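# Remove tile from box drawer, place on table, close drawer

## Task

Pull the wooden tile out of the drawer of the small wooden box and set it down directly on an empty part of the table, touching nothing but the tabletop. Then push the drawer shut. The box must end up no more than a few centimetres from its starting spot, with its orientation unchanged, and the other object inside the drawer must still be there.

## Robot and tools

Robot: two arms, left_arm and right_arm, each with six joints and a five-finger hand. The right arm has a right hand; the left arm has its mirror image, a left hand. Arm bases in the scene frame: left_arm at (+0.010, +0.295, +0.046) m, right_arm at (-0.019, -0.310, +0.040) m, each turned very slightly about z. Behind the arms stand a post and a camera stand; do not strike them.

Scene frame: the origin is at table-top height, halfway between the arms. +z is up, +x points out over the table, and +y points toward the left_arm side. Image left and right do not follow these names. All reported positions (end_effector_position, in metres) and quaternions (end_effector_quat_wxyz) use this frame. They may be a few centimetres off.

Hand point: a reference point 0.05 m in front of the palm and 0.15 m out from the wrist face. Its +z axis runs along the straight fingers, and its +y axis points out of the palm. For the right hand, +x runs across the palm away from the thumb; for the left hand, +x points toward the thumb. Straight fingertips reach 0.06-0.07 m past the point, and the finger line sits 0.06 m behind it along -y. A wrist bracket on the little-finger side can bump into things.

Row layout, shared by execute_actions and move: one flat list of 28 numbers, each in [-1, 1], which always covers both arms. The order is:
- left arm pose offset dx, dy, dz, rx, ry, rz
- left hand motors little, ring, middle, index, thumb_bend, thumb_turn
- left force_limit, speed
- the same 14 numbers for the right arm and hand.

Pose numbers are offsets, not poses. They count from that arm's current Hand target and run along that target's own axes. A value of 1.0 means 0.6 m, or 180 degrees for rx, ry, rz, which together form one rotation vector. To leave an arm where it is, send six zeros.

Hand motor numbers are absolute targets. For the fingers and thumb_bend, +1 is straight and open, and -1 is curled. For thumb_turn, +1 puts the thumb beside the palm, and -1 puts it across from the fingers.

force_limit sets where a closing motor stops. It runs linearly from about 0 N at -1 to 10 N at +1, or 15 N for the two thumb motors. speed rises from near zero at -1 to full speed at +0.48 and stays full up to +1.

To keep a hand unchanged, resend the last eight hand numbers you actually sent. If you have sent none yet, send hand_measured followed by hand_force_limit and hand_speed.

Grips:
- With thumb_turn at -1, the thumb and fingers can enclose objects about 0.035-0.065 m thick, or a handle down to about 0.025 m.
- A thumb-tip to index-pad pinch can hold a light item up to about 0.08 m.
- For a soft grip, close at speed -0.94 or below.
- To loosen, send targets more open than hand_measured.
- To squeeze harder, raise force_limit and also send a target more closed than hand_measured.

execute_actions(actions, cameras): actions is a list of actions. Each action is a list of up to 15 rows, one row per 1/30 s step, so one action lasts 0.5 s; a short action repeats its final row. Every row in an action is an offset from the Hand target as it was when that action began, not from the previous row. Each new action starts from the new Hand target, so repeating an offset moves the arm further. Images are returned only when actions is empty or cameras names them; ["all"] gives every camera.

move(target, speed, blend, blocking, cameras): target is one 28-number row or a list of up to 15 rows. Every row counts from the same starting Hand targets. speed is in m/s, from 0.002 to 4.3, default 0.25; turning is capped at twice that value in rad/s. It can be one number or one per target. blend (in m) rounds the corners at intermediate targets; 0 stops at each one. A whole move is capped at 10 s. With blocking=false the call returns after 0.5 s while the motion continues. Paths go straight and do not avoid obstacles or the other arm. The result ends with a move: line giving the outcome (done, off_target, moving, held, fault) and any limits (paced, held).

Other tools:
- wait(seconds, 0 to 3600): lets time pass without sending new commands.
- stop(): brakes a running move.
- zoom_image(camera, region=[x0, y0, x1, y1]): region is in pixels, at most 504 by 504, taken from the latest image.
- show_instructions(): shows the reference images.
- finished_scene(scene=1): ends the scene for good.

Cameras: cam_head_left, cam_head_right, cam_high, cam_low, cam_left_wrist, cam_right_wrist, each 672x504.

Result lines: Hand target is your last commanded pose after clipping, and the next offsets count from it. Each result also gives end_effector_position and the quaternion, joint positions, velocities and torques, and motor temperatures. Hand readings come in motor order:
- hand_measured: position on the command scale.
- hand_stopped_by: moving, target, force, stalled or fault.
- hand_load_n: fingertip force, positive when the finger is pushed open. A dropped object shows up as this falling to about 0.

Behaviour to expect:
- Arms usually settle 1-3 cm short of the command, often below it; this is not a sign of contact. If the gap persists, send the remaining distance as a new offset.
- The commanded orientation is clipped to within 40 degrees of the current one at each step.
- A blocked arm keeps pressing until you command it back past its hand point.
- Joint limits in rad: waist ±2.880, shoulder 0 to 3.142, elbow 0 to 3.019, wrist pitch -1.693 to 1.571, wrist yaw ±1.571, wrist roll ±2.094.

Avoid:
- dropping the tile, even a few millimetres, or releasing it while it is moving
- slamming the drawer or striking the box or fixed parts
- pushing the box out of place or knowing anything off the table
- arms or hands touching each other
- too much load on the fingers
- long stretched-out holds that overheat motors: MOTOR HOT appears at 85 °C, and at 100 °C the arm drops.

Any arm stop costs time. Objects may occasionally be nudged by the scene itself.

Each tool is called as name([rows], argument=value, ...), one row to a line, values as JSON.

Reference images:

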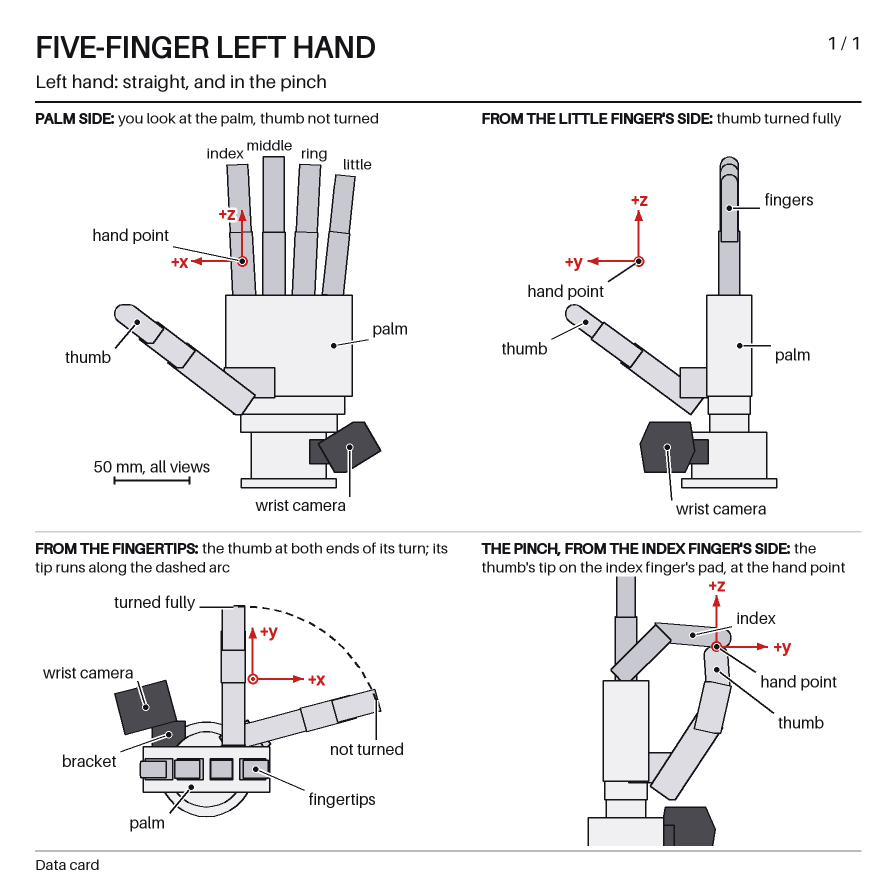

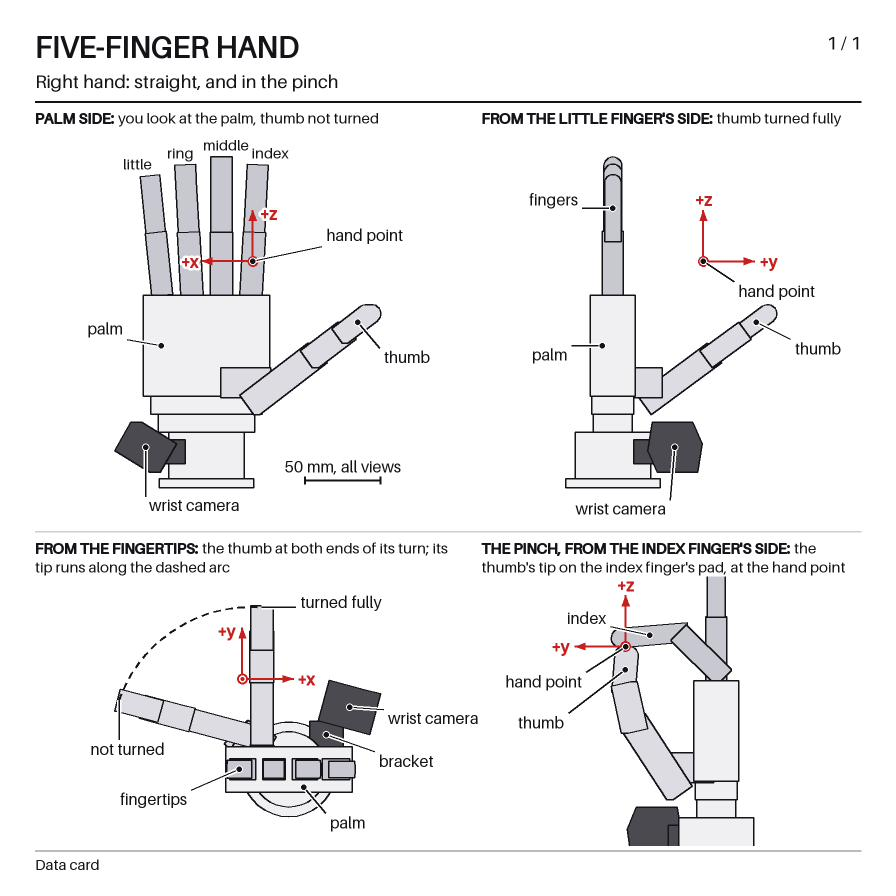

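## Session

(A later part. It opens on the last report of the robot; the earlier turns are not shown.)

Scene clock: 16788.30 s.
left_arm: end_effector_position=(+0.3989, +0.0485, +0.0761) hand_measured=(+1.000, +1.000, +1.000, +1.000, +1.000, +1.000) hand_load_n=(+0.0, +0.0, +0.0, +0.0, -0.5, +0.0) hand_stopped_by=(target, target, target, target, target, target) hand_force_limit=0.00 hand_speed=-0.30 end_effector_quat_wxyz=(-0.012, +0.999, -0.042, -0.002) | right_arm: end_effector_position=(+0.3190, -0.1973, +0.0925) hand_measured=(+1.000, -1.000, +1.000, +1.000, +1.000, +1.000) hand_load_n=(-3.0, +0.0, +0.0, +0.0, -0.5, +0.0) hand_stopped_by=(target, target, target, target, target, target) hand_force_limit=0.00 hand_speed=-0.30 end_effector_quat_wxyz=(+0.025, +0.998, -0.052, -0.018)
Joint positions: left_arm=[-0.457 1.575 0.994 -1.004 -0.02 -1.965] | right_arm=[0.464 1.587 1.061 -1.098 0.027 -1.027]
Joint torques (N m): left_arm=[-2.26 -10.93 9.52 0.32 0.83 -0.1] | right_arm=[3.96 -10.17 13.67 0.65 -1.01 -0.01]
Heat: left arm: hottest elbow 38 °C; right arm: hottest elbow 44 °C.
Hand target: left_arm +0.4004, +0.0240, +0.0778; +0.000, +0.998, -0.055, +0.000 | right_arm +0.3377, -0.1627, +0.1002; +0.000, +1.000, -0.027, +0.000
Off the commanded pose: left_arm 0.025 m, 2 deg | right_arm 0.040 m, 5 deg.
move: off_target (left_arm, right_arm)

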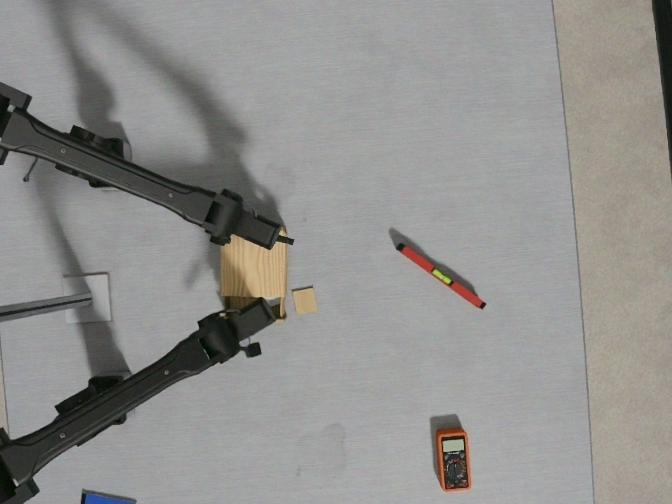

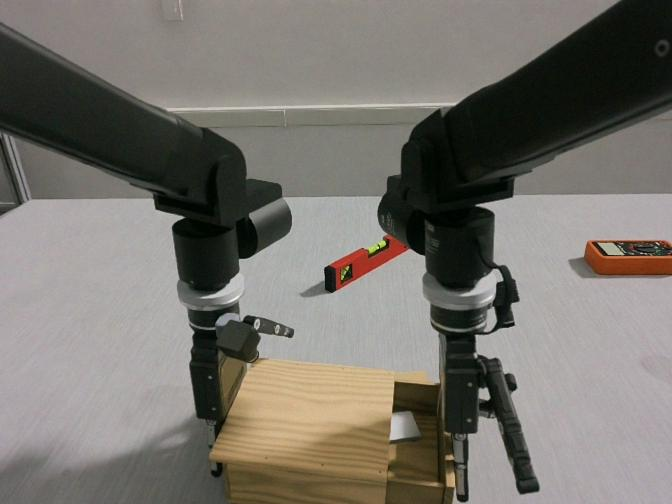

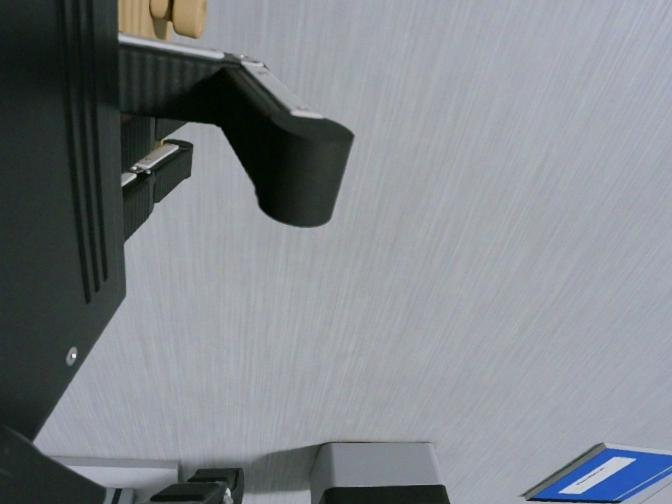

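move([
  [0,-0.01,0,0,0,0,1,1,1,1,1,1,0,-0.3,-0.003,0.04,0,0,0,0,1,-1,1,1,1,1,0,-0.3],
  [0,-0.015,0,0,0,0,1,1,1,1,1,1,0,-0.3,0.01,0.085,-0.03,0,0,0.006,1,-1,1,1,1,1,0,-0.3],
  [0,-0.015,0,0,0,0,1,1,1,1,1,1,0,-0.3,0.018,0.07,0.005,0,0,0.006,1,-1,1,1,1,1,0,-0.3],
], speed=0.05, blend=[0.005,0,0], cameras=["cam_high","cam_low","cam_right_wrist"])

zoom_image(camera="cam_high", region=[210, 280, 300, 340])

Scene clock: 16842.43 s.
left_arm: end_effector_position=(+0.3988, +0.0483, +0.0761) hand_measured=(+1.000, +1.000, +1.000, +1.000, +1.000, +1.000) hand_load_n=(+0.0, +0.0, +0.0, +0.0, +0.0, +0.0) hand_stopped_by=(target, target, target, target, target, target) hand_force_limit=0.00 hand_speed=-0.30 end_effector_quat_wxyz=(-0.011, +0.999, -0.042, -0.002) | right_arm: end_effector_position=(+0.3319, -0.2118, +0.0921) hand_measured=(+1.000, -1.000, +1.000, +1.000, +1.000, +1.000) hand_load_n=(+0.0, +0.0, +0.0, +0.0, +0.0, +0.0) hand_stopped_by=(target, target, target, target, target, target) hand_force_limit=0.00 hand_speed=-0.30 end_effector_quat_wxyz=(+0.008, +0.999, -0.037, -0.014)
Joint positions: left_arm=[-0.457 1.575 0.994 -1.004 -0.019 -1.965] | right_arm=[0.412 1.582 1.061 -1.081 0.003 -1.111]
Joint torques (N m): left_arm=[-1.08 -11.63 8.81 0.42 0.77 0.06] | right_arm=[0.5 -10.87 11.26 0.55 -0.13 0.03]
Heat: left arm: hottest elbow 38 °C; right arm: hottest elbow 45 °C.
Hand target: left_arm +0.4013, +0.0329, +0.0778; +0.000, +0.998, -0.055, +0.000 | right_arm +0.3463, -0.2053, +0.0971; +0.000, +0.999, -0.036, +0.000
Off the commanded pose: left_arm 0.016 m, 2 deg | right_arm 0.017 m, 2 deg.
move: off_target (left_arm, right_arm)

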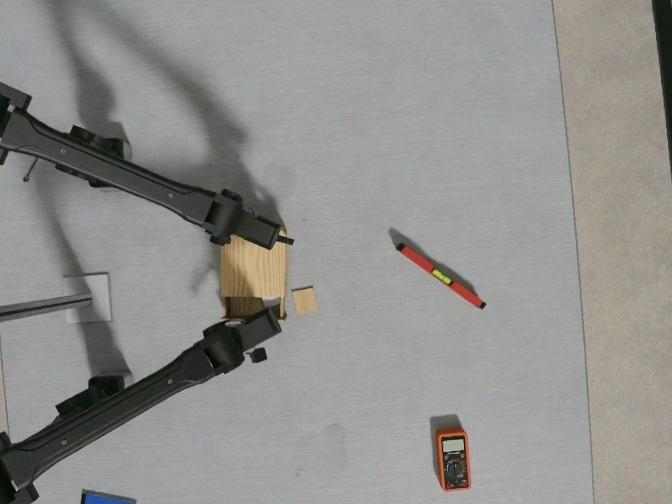

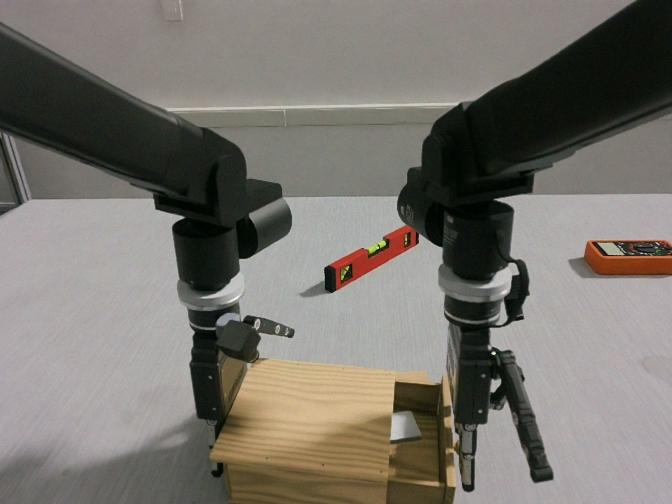

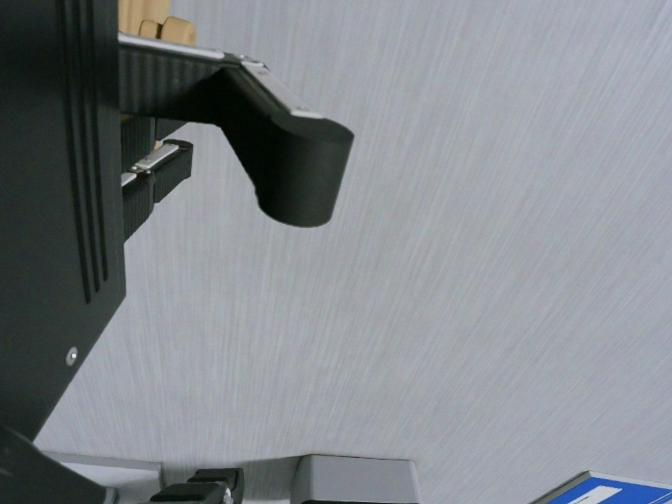

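Scaled by 5.600 from the camera's image (finer frame: 960x720).

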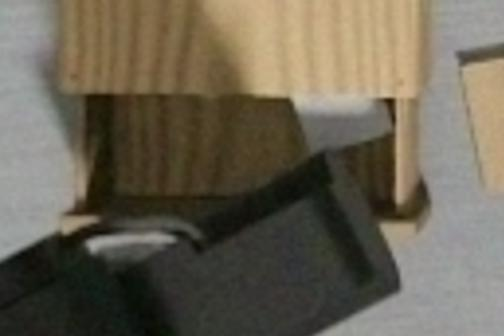

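move(target=[0,0.005,0,0,0,0,1,1,1,1,1,1,0,-0.3,0.006,-0.022,-0.006,0,0,0,1,-1,1,1,1,1,0,-0.3], speed=0.04, cameras=["cam_high","cam_low","cam_right_wrist"])

zoom_image(camera="cam_high", region=[210, 280, 300, 340])

Scene clock: 16851.77 s.
left_arm: end_effector_position=(+0.3988, +0.0483, +0.0761) hand_measured=(+1.000, +1.000, +1.000, +1.000, +1.000, +1.000) hand_load_n=(+0.0, +0.0, +0.0, +0.0, +0.0, +0.0) hand_stopped_by=(target, target, target, target, target, target) hand_force_limit=0.00 hand_speed=-0.30 end_effector_quat_wxyz=(-0.011, +0.999, -0.042, -0.002) | right_arm: end_effector_position=(+0.3369, -0.2063, +0.0925) hand_measured=(+1.000, -1.000, +1.000, +1.000, +1.000, +1.000) hand_load_n=(+0.0, +0.0, +0.0, +0.0, +0.0, +0.0) hand_stopped_by=(target, target, target, target, target, target) hand_force_limit=0.00 hand_speed=-0.30 end_effector_quat_wxyz=(+0.007, +0.999, -0.037, -0.012)
Joint positions: left_arm=[-0.457 1.575 0.994 -1.004 -0.019 -1.965] | right_arm=[0.42 1.594 1.078 -1.082 0.002 -1.103]
Joint torques (N m): left_arm=[-1.49 -11.4 9.06 0.34 0.76 0] | right_arm=[1.73 -10.75 12.45 -0.02 -0.12 0.18]
Heat: left arm: hottest elbow 38 °C; right arm: hottest elbow 45 °C.
Hand target: left_arm +0.4010, +0.0299, +0.0778; +0.000, +0.998, -0.055, +0.000 | right_arm +0.3508, -0.1924, +0.1008; +0.000, +0.999, -0.036, +0.000
Off the commanded pose: left_arm 0.019 m, 2 deg | right_arm 0.021 m, 2 deg.
move: off_target (left_arm, right_arm)

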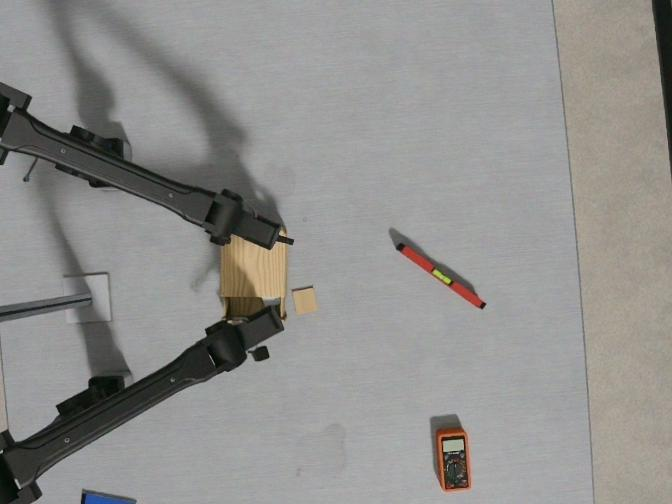

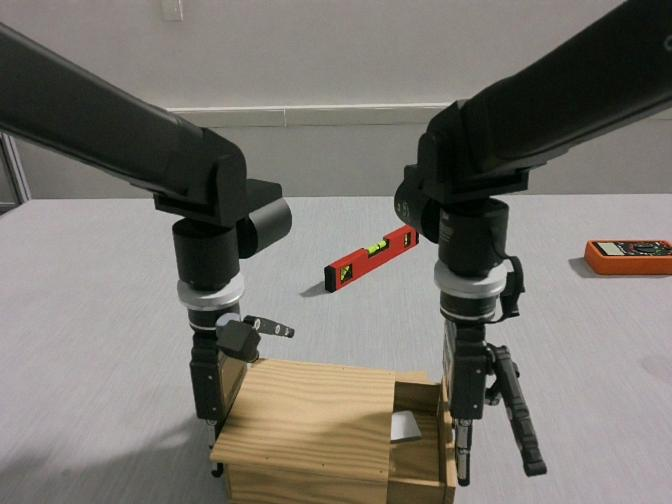

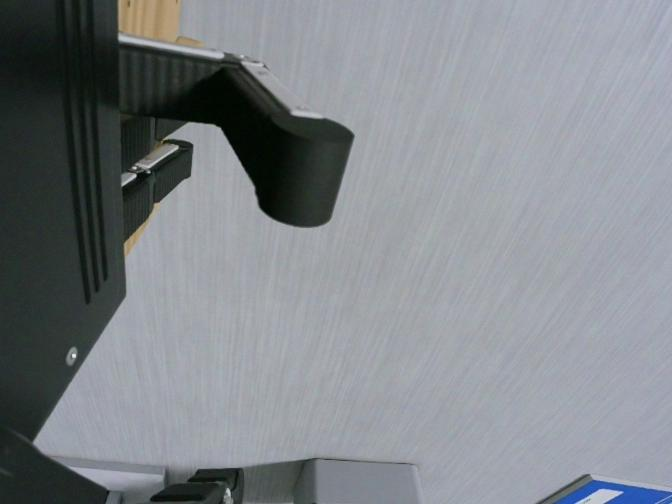

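Scaled by 5.600 from the camera's image (finer frame: 960x720).

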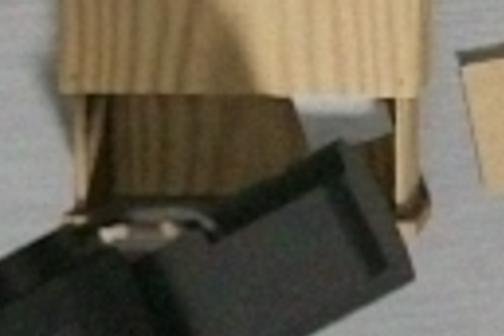

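move(target=[0,0.005,0,0,0,0,1,1,1,1,1,1,0,-0.3,-0.002,-0.02,-0.002,0,0,0,1,-1,1,1,1,1,0,-0.3], speed=0.04, cameras=["cam_high","cam_low","cam_right_wrist"])

zoom_image(camera="cam_high", region=[210, 280, 300, 340])

Scene clock: 16859.50 s.
left_arm: end_effector_position=(+0.3987, +0.0481, +0.0761) hand_measured=(+1.000, +1.000, +1.000, +1.000, +1.000, +1.000) hand_load_n=(+0.0, +0.0, +0.0, +0.0, +0.0, -0.5) hand_stopped_by=(target, target, target, target, target, target) hand_force_limit=0.00 hand_speed=-0.30 end_effector_quat_wxyz=(-0.011, +0.999, -0.042, -0.002) | right_arm: end_effector_position=(+0.3353, -0.2023, +0.0937) hand_measured=(+1.000, -1.000, +1.000, +1.000, +1.000, +1.000) hand_load_n=(-1.5, +0.0, +0.0, +0.0, +0.0, +0.0) hand_stopped_by=(target, target, target, target, target, target) hand_force_limit=0.00 hand_speed=-0.30 end_effector_quat_wxyz=(+0.013, +0.999, -0.048, -0.014)
Joint positions: left_arm=[-0.457 1.575 0.994 -1.004 -0.019 -1.965] | right_arm=[0.431 1.602 1.087 -1.092 0.011 -1.07]
Joint torques (N m): left_arm=[-1.96 -11.05 9.29 0.36 0.76 -0.05] | right_arm=[2.67 -10.75 12.96 0.14 -0.45 0.09]
Heat: left arm: hottest elbow 38 °C; right arm: hottest elbow 45 °C.
Hand target: left_arm +0.4006, +0.0269, +0.0778; +0.000, +0.998, -0.055, +0.000 | right_arm +0.3505, -0.1802, +0.1020; +0.000, +0.999, -0.036, +0.000
Off the commanded pose: left_arm 0.021 m, 2 deg | right_arm 0.028 m, 3 deg.
move: off_target (left_arm, right_arm)

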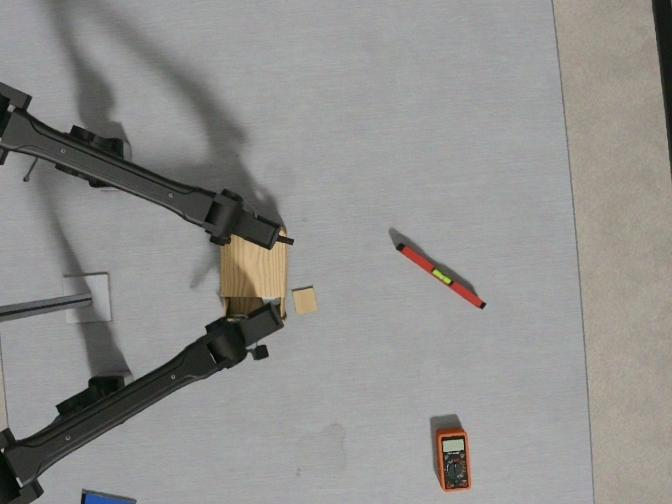

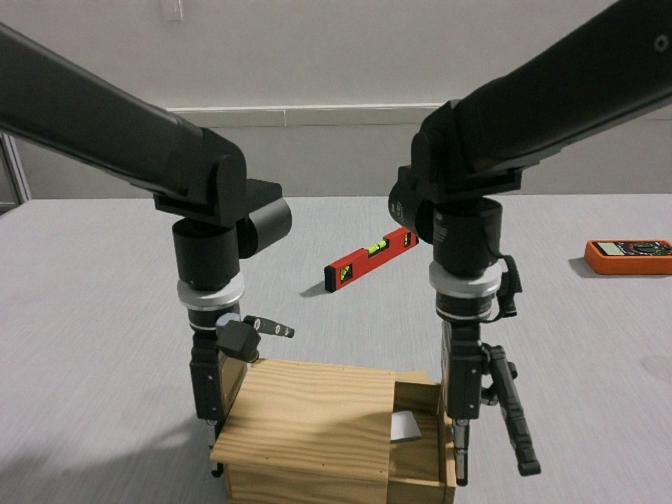

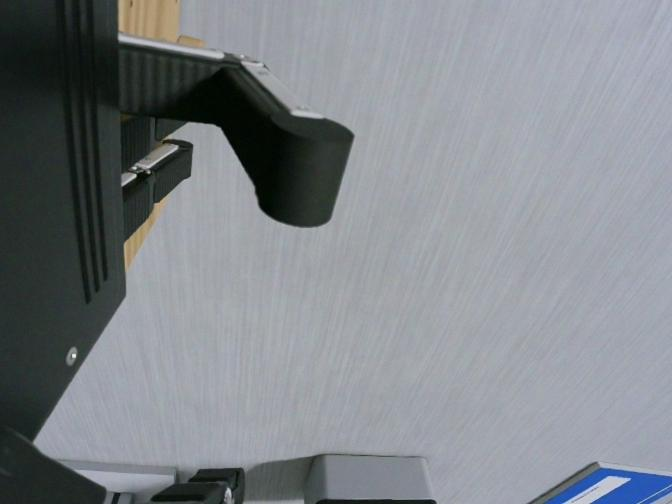

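Scaled by 5.600 from the camera's image (finer frame: 960x720).

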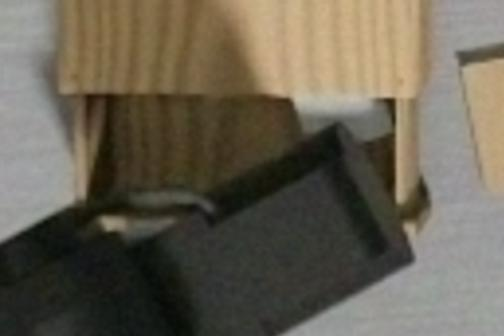

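move(target=[0,0.005,0,0,0,0,1,1,1,1,1,1,0,-0.3,-0.002,-0.02,0,0,0,0.008,1,-1,1,1,1,1,0,-0.3], speed=0.04, cameras=["cam_high","cam_low","cam_right_wrist"])

zoom_image(camera="cam_high", region=[210, 280, 300, 340])

Scene clock: 16866.87 s.
left_arm: end_effector_position=(+0.3988, +0.0481, +0.0761) hand_measured=(+1.000, +1.000, +1.000, +1.000, +1.000, +1.000) hand_load_n=(+0.0, +0.0, +0.0, +0.0, +0.0, +0.0) hand_stopped_by=(target, target, target, target, target, target) hand_force_limit=0.00 hand_speed=-0.30 end_effector_quat_wxyz=(-0.012, +0.999, -0.040, -0.002) | right_arm: end_effector_position=(+0.3340, -0.1993, +0.0947) hand_measured=(+1.000, -1.000, +1.000, +1.000, +1.000, +1.000) hand_load_n=(-1.0, +0.0, -1.0, -1.0, +0.0, +0.0) hand_stopped_by=(target, target, target, target, target, target) hand_force_limit=0.00 hand_speed=-0.30 end_effector_quat_wxyz=(+0.021, +0.998, -0.061, -0.016)
Joint positions: left_arm=[-0.458 1.575 0.994 -1.004 -0.02 -1.968] | right_arm=[0.441 1.611 1.099 -1.105 0.023 -1.035]
Joint torques (N m): left_arm=[-2.32 -10.93 9.57 0.32 0.78 -0.06] | right_arm=[3.55 -10.64 13.39 0.51 -0.87 0.2]
Heat: left arm: hottest elbow 38 °C; right arm: hottest elbow 45 °C.
Hand target: left_arm +0.4004, +0.0240, +0.0778; +0.000, +0.999, -0.055, +0.000 | right_arm +0.3502, -0.1682, +0.1019; +0.000, +0.999, -0.049, +0.000
Off the commanded pose: left_arm 0.024 m, 2 deg | right_arm 0.036 m, 3 deg.
move: off_target (left_arm, right_arm)

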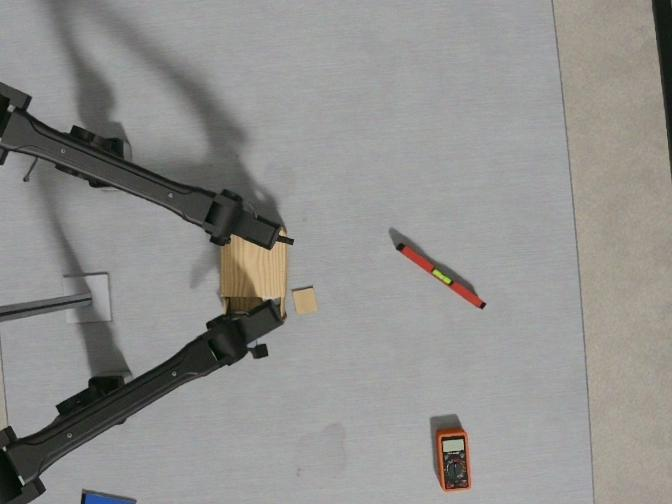

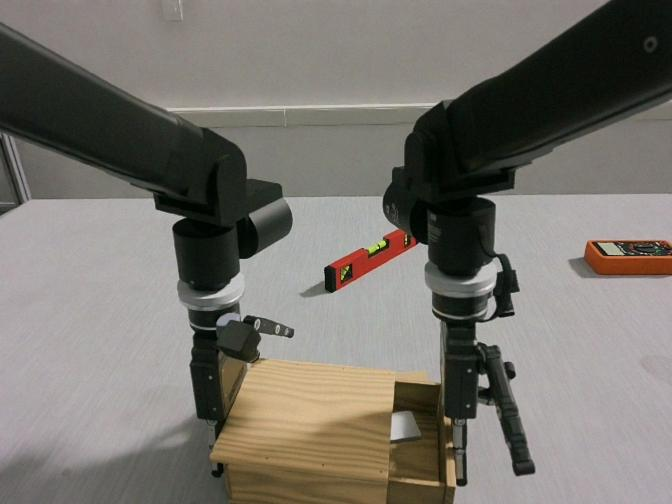

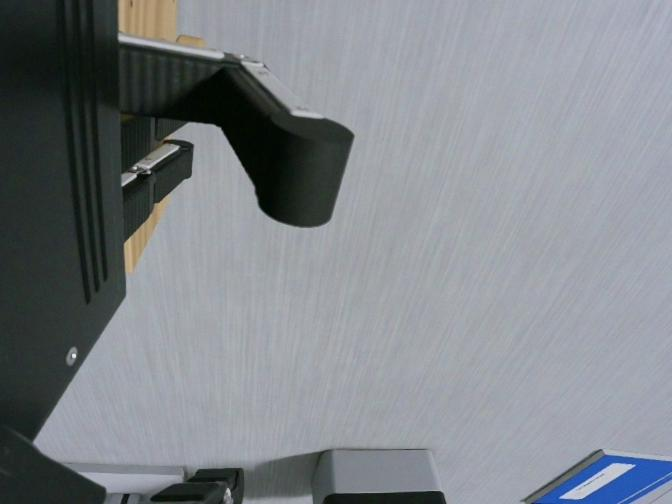

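Scaled by 5.600 from the camera's image (finer frame: 960x720).

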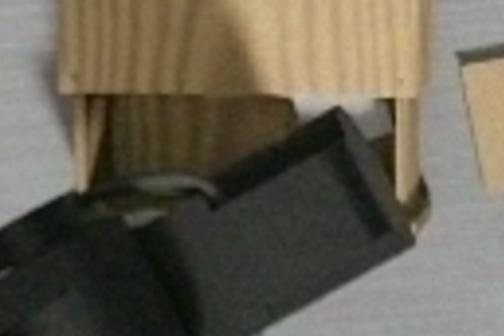

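zoom_image(camera="cam_low", region=[360, 350, 480, 504])

Scaled by 3.273 from the camera's image (finer frame: 960x720).

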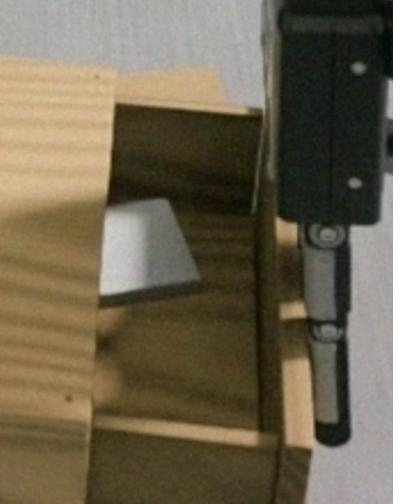

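move(target=[0,0.01,0,0,0,0,1,1,1,1,1,1,0,-0.3,-0.004,-0.02,0.002,0,0,0.0,1,-1,1,1,1,1,0,-0.3], speed=0.04, cameras=["cam_high","cam_low","cam_right_wrist"])

zoom_image(camera="cam_high", region=[210, 210, 300, 340])

zoom_image(camera="cam_low", region=[360, 350, 480, 504])

Scene clock: 16918.40 s.
left_arm: end_effector_position=(+0.3986, +0.0475, +0.0758) hand_measured=(+1.000, +1.000, +1.000, +1.000, +1.000, +1.000) hand_load_n=(+0.0, +0.0, +0.0, +0.0, -0.5, +0.0) hand_stopped_by=(target, target, target, target, target, target) hand_force_limit=0.00 hand_speed=-0.30 end_effector_quat_wxyz=(-0.015, +0.999, -0.040, +0.000) | right_arm: end_effector_position=(+0.3334, -0.1893, +0.0944) hand_measured=(+1.000, -1.000, +1.000, +1.000, +1.000, +1.000) hand_load_n=(-1.0, +0.0, -1.0, -0.5, -0.5, +0.0) hand_stopped_by=(target, target, target, target, target, target) hand_force_limit=0.00 hand_speed=-0.30 end_effector_quat_wxyz=(+0.025, +0.998, -0.061, -0.015)
Joint positions: left_arm=[-0.463 1.575 0.994 -1.004 -0.026 -1.973] | right_arm=[0.466 1.623 1.111 -1.11 0.029 -1.009]
Joint torques (N m): left_arm=[-2.84 -10.58 10 0.27 1.05 -0.13] | right_arm=[3.6 -10.87 13.3 0.68 -1.07 0.2]
Heat: left arm: hottest elbow 39 °C; right arm: hottest elbow 46 °C.
Hand target: left_arm +0.3997, +0.0181, +0.0778; +0.000, +0.998, -0.055, +0.000 | right_arm +0.3490, -0.1560, +0.1007; +0.000, +0.999, -0.049, +0.000
Off the commanded pose: left_arm 0.030 m, 2 deg | right_arm 0.037 m, 4 deg.
move: off_target (left_arm, right_arm)

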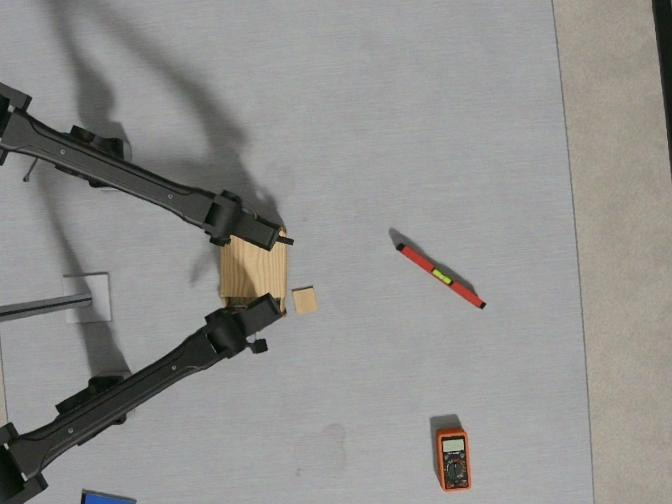

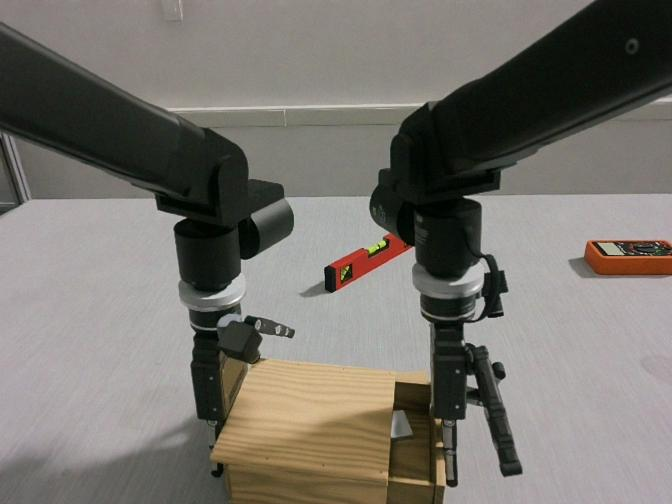

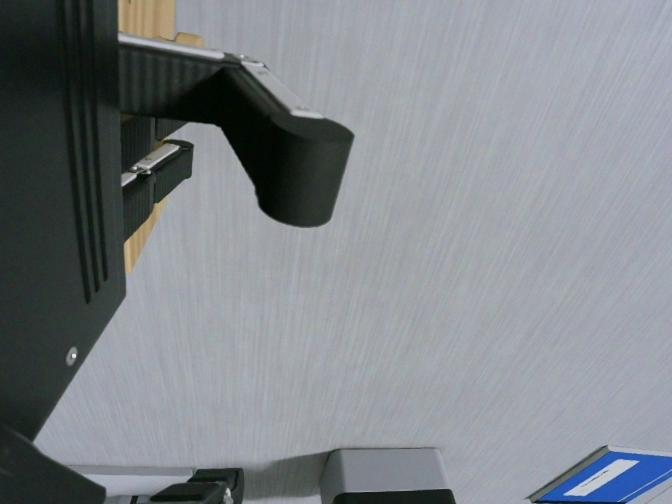

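Scaled by 3.877 from the camera's image (finer frame: 960x720).

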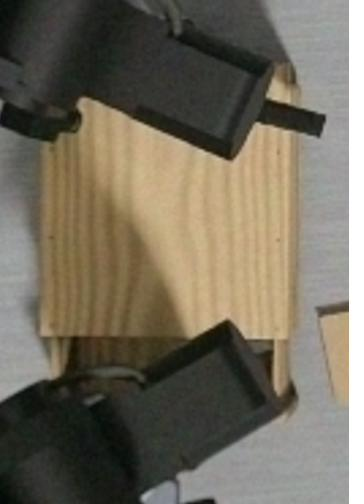

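Scaled by 3.273 from the camera's image (finer frame: 960x720).

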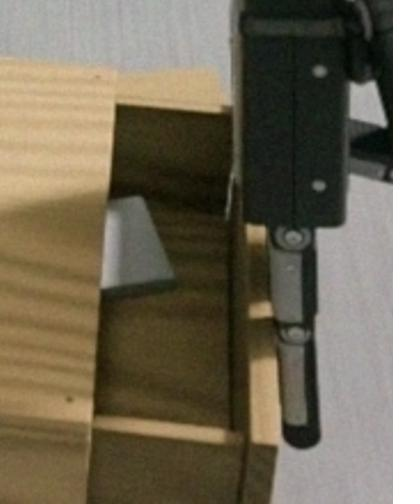

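move(target=[0,0.006,0,0,0,0,1,1,1,1,1,1,0,-0.3,0.0,-0.02,0.002,0,0,0.0,1,-1,1,1,1,1,0,-0.3], speed=0.04, cameras=["cam_high","cam_low","cam_right_wrist"])

zoom_image(camera="cam_high", region=[210, 210, 300, 340])

zoom_image(camera="cam_low", region=[360, 350, 480, 504])

Scene clock: 16927.07 s.
left_arm: end_effector_position=(+0.4004, +0.0520, +0.0752) hand_measured=(+1.000, +1.000, +1.000, +1.000, +1.000, +1.000) hand_load_n=(+0.0, +0.0, -1.5, +0.0, +0.0, +0.0) hand_stopped_by=(target, target, target, target, target, target) hand_force_limit=0.00 hand_speed=-0.30 end_effector_quat_wxyz=(-0.021, +0.999, -0.036, +0.001) | right_arm: end_effector_position=(+0.3325, -0.1850, +0.0931) hand_measured=(+1.000, -1.000, +1.000, +1.000, +1.000, +1.000) hand_load_n=(-1.0, +0.0, -1.5, -1.0, +0.0, +0.0) hand_stopped_by=(target, target, target, target, target, target) hand_force_limit=0.00 hand_speed=-0.30 end_effector_quat_wxyz=(+0.029, +0.997, -0.064, -0.018)
Joint positions: left_arm=[-0.459 1.575 0.994 -1.007 -0.04 -1.977] | right_arm=[0.476 1.634 1.119 -1.116 0.033 -0.992]
Joint torques (N m): left_arm=[-0.09 -13.16 7.16 0.18 0.43 0.01] | right_arm=[4.13 -10.87 13.86 0.84 -1.23 0.19]
Heat: left arm: hottest elbow 39 °C; right arm: hottest elbow 46 °C.
Hand target: left_arm +0.3987, +0.0474, +0.0758; -0.015, +0.999, -0.039, +0.000 (not the last commanded pose) | right_arm +0.3501, -0.1457, +0.0997; +0.000, +0.999, -0.049, +0.000 (not the last commanded pose)
Off the commanded pose: left_arm 0.038 m, 3 deg | right_arm 0.045 m, 4 deg.
move: held (left_arm; a check stopped the path), off_target (right_arm; braked when a check withheld steps of left_arm); limits=held
pose unreachable (left arm): on one or more control steps of this call, first in action 0 (counted from 0), this arm could not follow its commanded pose, so it was not sent that pose on those steps. It may still have moved: this result reports where it is.
cause: moving toward the commanded pose would bring a part of the arm too close to another arm (a part of this arm just beyond joint 4 (wrist pitch) and a part of the right arm just beyond its joint 4 (wrist pitch), along the way the arms are being sent, or toward where that arm still pushes).

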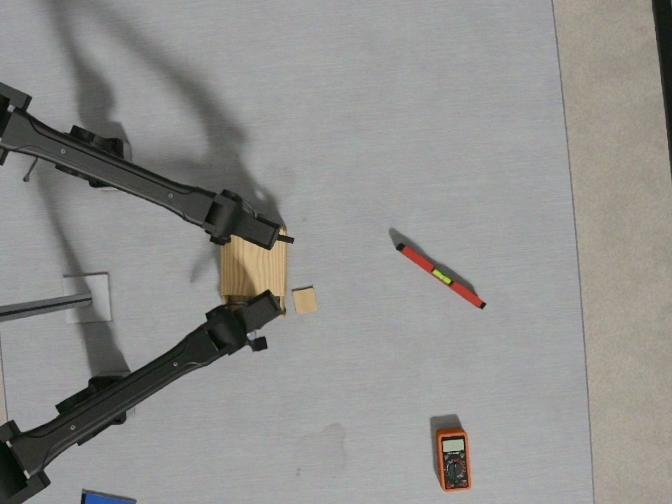

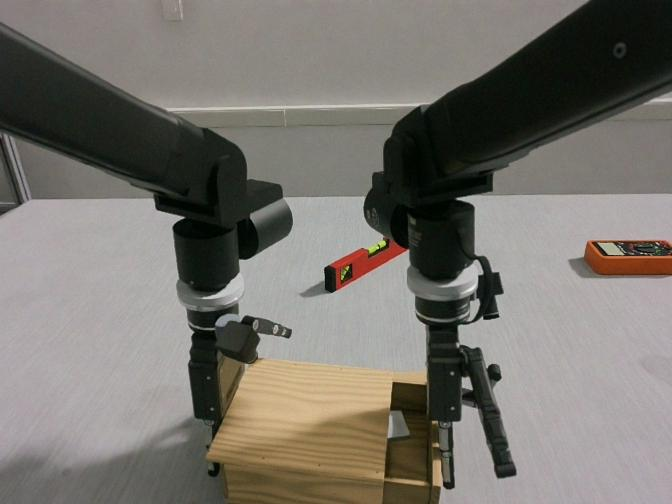

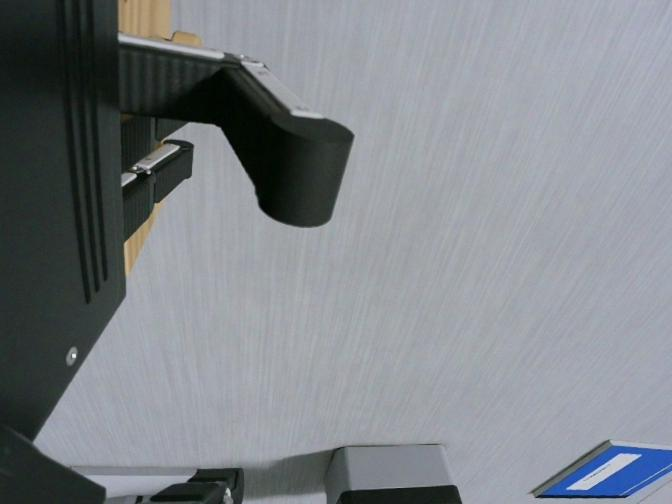

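Scaled by 3.877 from the camera's image (finer frame: 960x720).

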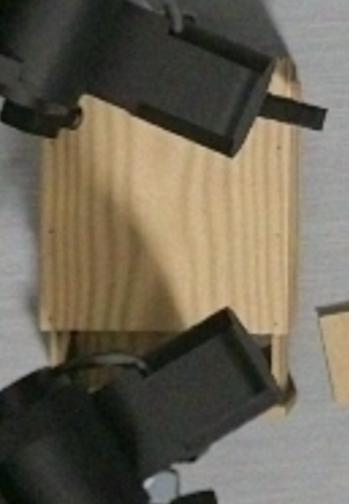

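Scaled by 3.273 from the camera's image (finer frame: 960x720).

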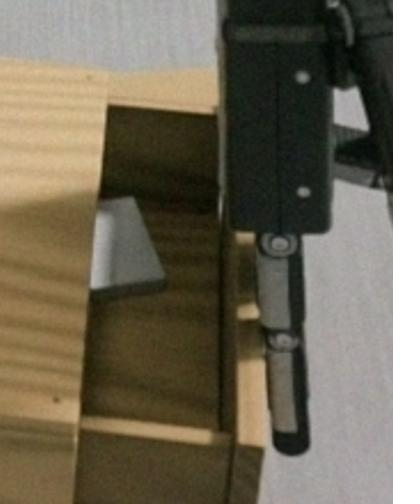

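move([
  [0,0,0,0,0,0,1,1,1,1,1,1,0,-0.3,-0.003,0.05,0,0,0,0,1,-1,1,1,1,1,0,-0.3],
  [0,0,0,0,0,0,1,1,1,1,1,1,0,-0.3,-0.003,0.16,-0.04,0,0,0,1,-1,1,1,1,1,0,-0.3],
  [0,0,0,0,0,0,1,1,1,1,1,1,0,-0.3,-0.003,0.17,-0.04,0.111,0,0,1,-1,1,1,1,1,0,-0.3],
], speed=0.06, blend=[0.005,0.01,0], cameras=["cam_high","cam_low","cam_right_wrist"])

zoom_image(camera="cam_high", region=[200, 200, 320, 340])

Scene clock: 16967.40 s.
left_arm: end_effector_position=(+0.3998, +0.0510, +0.0754) hand_measured=(+1.000, +1.000, +1.000, +1.000, +1.000, +1.000) hand_load_n=(+0.0, +0.0, +0.0, +0.0, +0.0, +0.0) hand_stopped_by=(target, target, target, target, target, target) hand_force_limit=0.00 hand_speed=-0.30 end_effector_quat_wxyz=(-0.019, +0.999, -0.036, +0.000) | right_arm: end_effector_position=(+0.3353, -0.2418, +0.1202) hand_measured=(+1.000, -1.000, +1.000, +1.000, +1.000, +1.000) hand_load_n=(+0.0, +0.0, +0.0, +0.0, +0.0, +0.0) hand_stopped_by=(target, target, target, target, target, target) hand_force_limit=0.00 hand_speed=-0.30 end_effector_quat_wxyz=(-0.170, +0.984, -0.049, -0.004)
Joint positions: left_arm=[-0.459 1.575 0.994 -1.007 -0.034 -1.977] | right_arm=[0.173 1.444 1.017 -1.081 -0.336 -1.314]
Joint torques (N m): left_arm=[-0.21 -12.92 7.2 0.14 0.2 0] | right_arm=[-0.62 -11.16 8.72 0.75 -0.4 -0.11]
Motor temperatures (°C): left_arm=[26 28 37 27 27 29] | right_arm=[29 31 49 24 29 29]
Heat: left arm: hottest elbow 37 °C; right arm: hottest elbow 49 °C.
Hand target: left_arm +0.3987, +0.0474, +0.0758; -0.016, +0.999, -0.039, +0.000 | right_arm +0.3383, -0.2471, +0.1238; -0.173, +0.984, -0.048, +0.008
Off the commanded pose: left_arm 0.004 m, 1 deg | right_arm 0.007 m, 1 deg.
move: done

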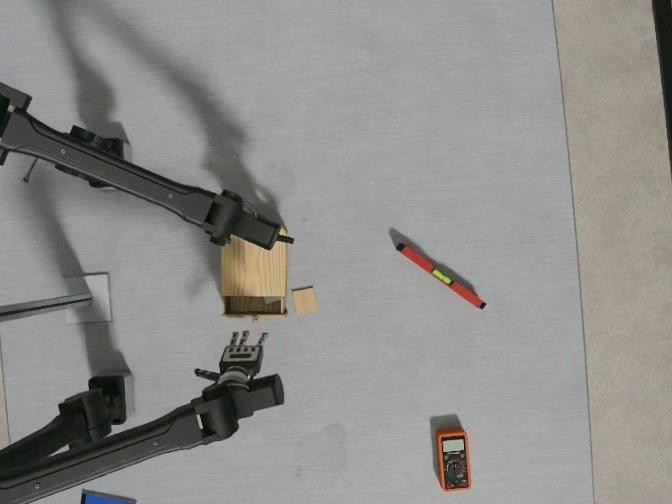

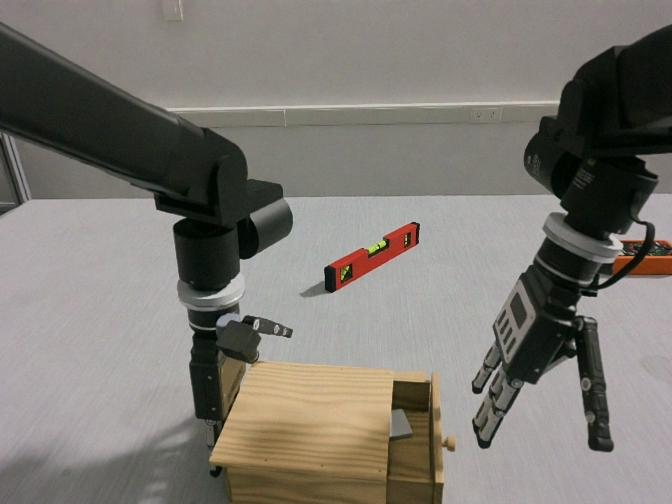

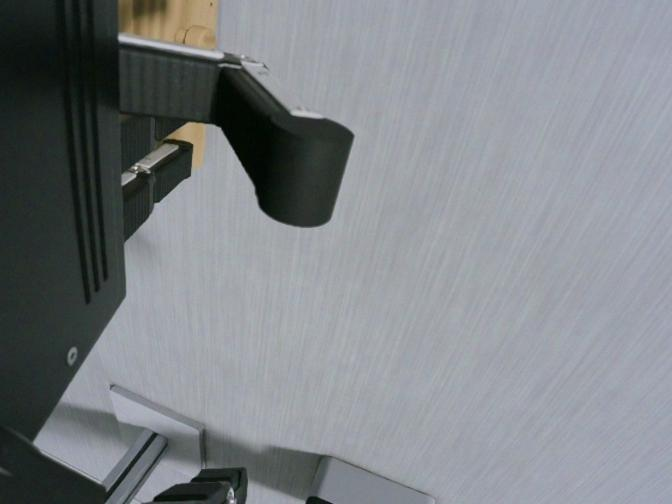

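Scaled by 3.600 from the camera's image (finer frame: 960x720).

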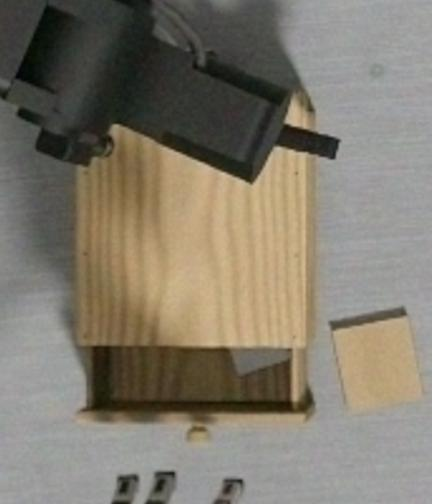

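move([
  [0,0,0,0,0,0,1,1,1,1,1,1,0,-0.3,0.0,0.0255,0.0705,0,0,0,1,-1,1,1,1,1,0,-0.3],
  [0,0,0,0,0,0,1,1,1,1,1,1,0,-0.3,0.008,-0.010,0.08,0,0,0,1,-1,1,1,1,1,0,-0.3],
], speed=0.06, cameras=["cam_high","cam_low","cam_right_wrist"])

zoom_image(camera="cam_high", region=[200, 200, 320, 340])

zoom_image(camera="cam_low", region=[380, 300, 580, 504])

Scene clock: 16992.67 s.
left_arm: end_effector_position=(+0.3998, +0.0510, +0.0754) hand_measured=(+1.000, +1.000, +1.000, +1.000, +1.000, +1.000) hand_load_n=(+0.0, +0.0, +0.0, +0.0, +0.0, +0.0) hand_stopped_by=(target, target, target, target, target, target) hand_force_limit=0.00 hand_speed=-0.30 end_effector_quat_wxyz=(-0.019, +0.999, -0.036, +0.000) | right_arm: end_effector_position=(+0.3339, -0.2330, +0.0768) hand_measured=(+1.000, -1.000, +1.000, +1.000, +1.000, +1.000) hand_load_n=(+0.0, +0.0, +0.0, +0.0, +0.0, +0.0) hand_stopped_by=(target, target, target, target, target, target) hand_force_limit=0.00 hand_speed=-0.30 end_effector_quat_wxyz=(-0.171, +0.984, -0.050, -0.001)
Joint positions: left_arm=[-0.459 1.575 0.994 -1.007 -0.034 -1.977] | right_arm=[0.194 1.496 0.944 -0.943 -0.336 -1.29]
Joint torques (N m): left_arm=[-0.09 -12.98 7.19 0.17 0.19 -0.01] | right_arm=[1.49 -9.41 10.76 0.8 -0.28 0.18]
Heat: left arm: hottest elbow 36 °C; right arm: hottest elbow 46 °C.
Hand target: left_arm +0.3987, +0.0474, +0.0758; -0.016, +0.999, -0.039, +0.000 | right_arm +0.3451, -0.2255, +0.0807; -0.173, +0.984, -0.048, +0.008
Off the commanded pose: left_arm 0.004 m, 1 deg | right_arm 0.014 m, 1 deg.
move: off_target (right_arm)

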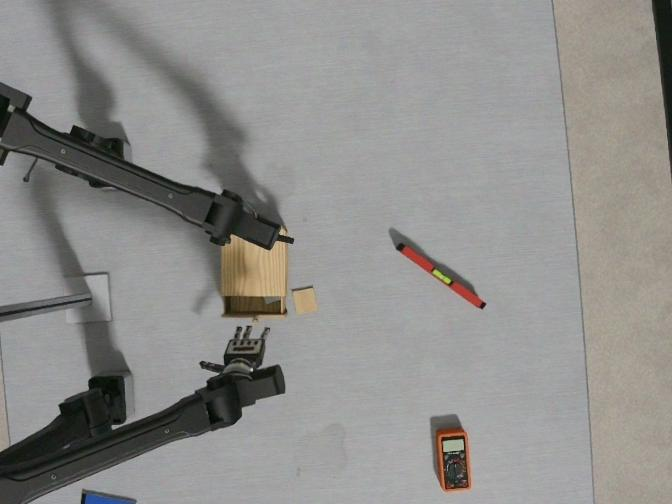

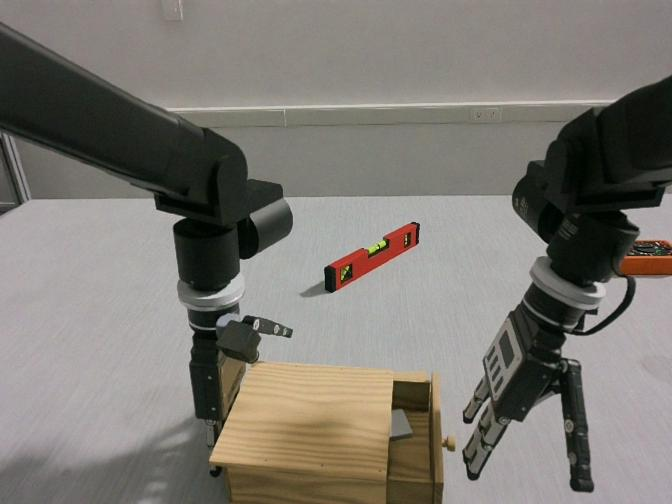

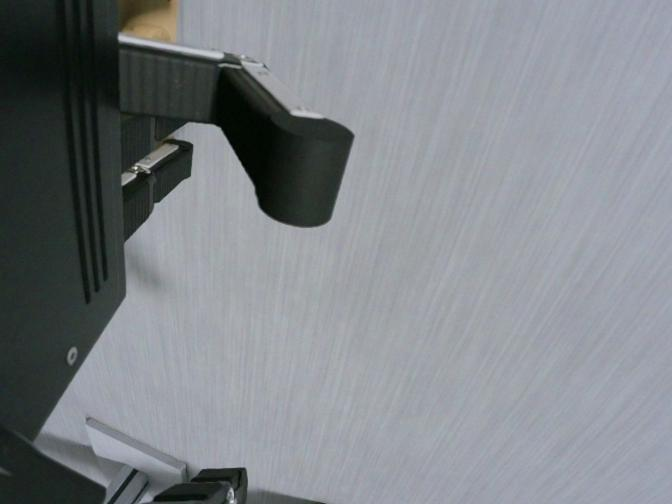

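Scaled by 3.600 from the camera's image (finer frame: 960x720).

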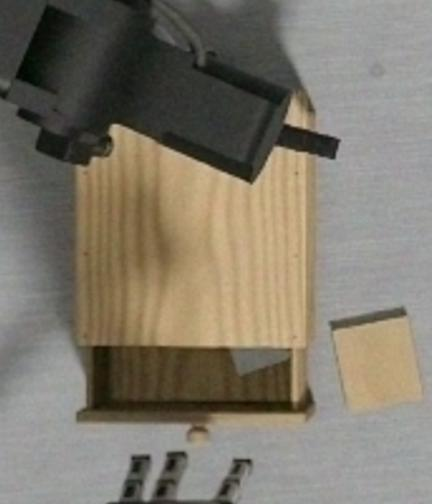

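Scaled by 2.471 from the camera's image (finer frame: 960x720).

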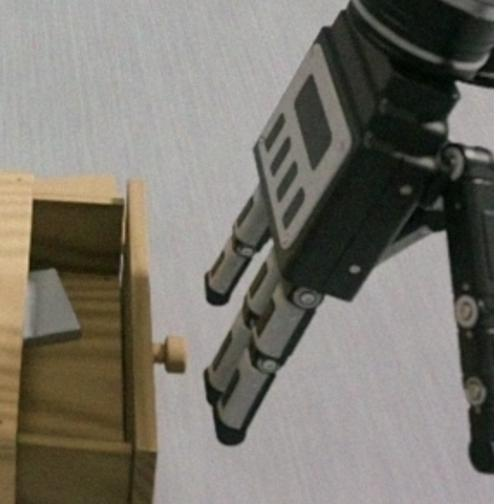

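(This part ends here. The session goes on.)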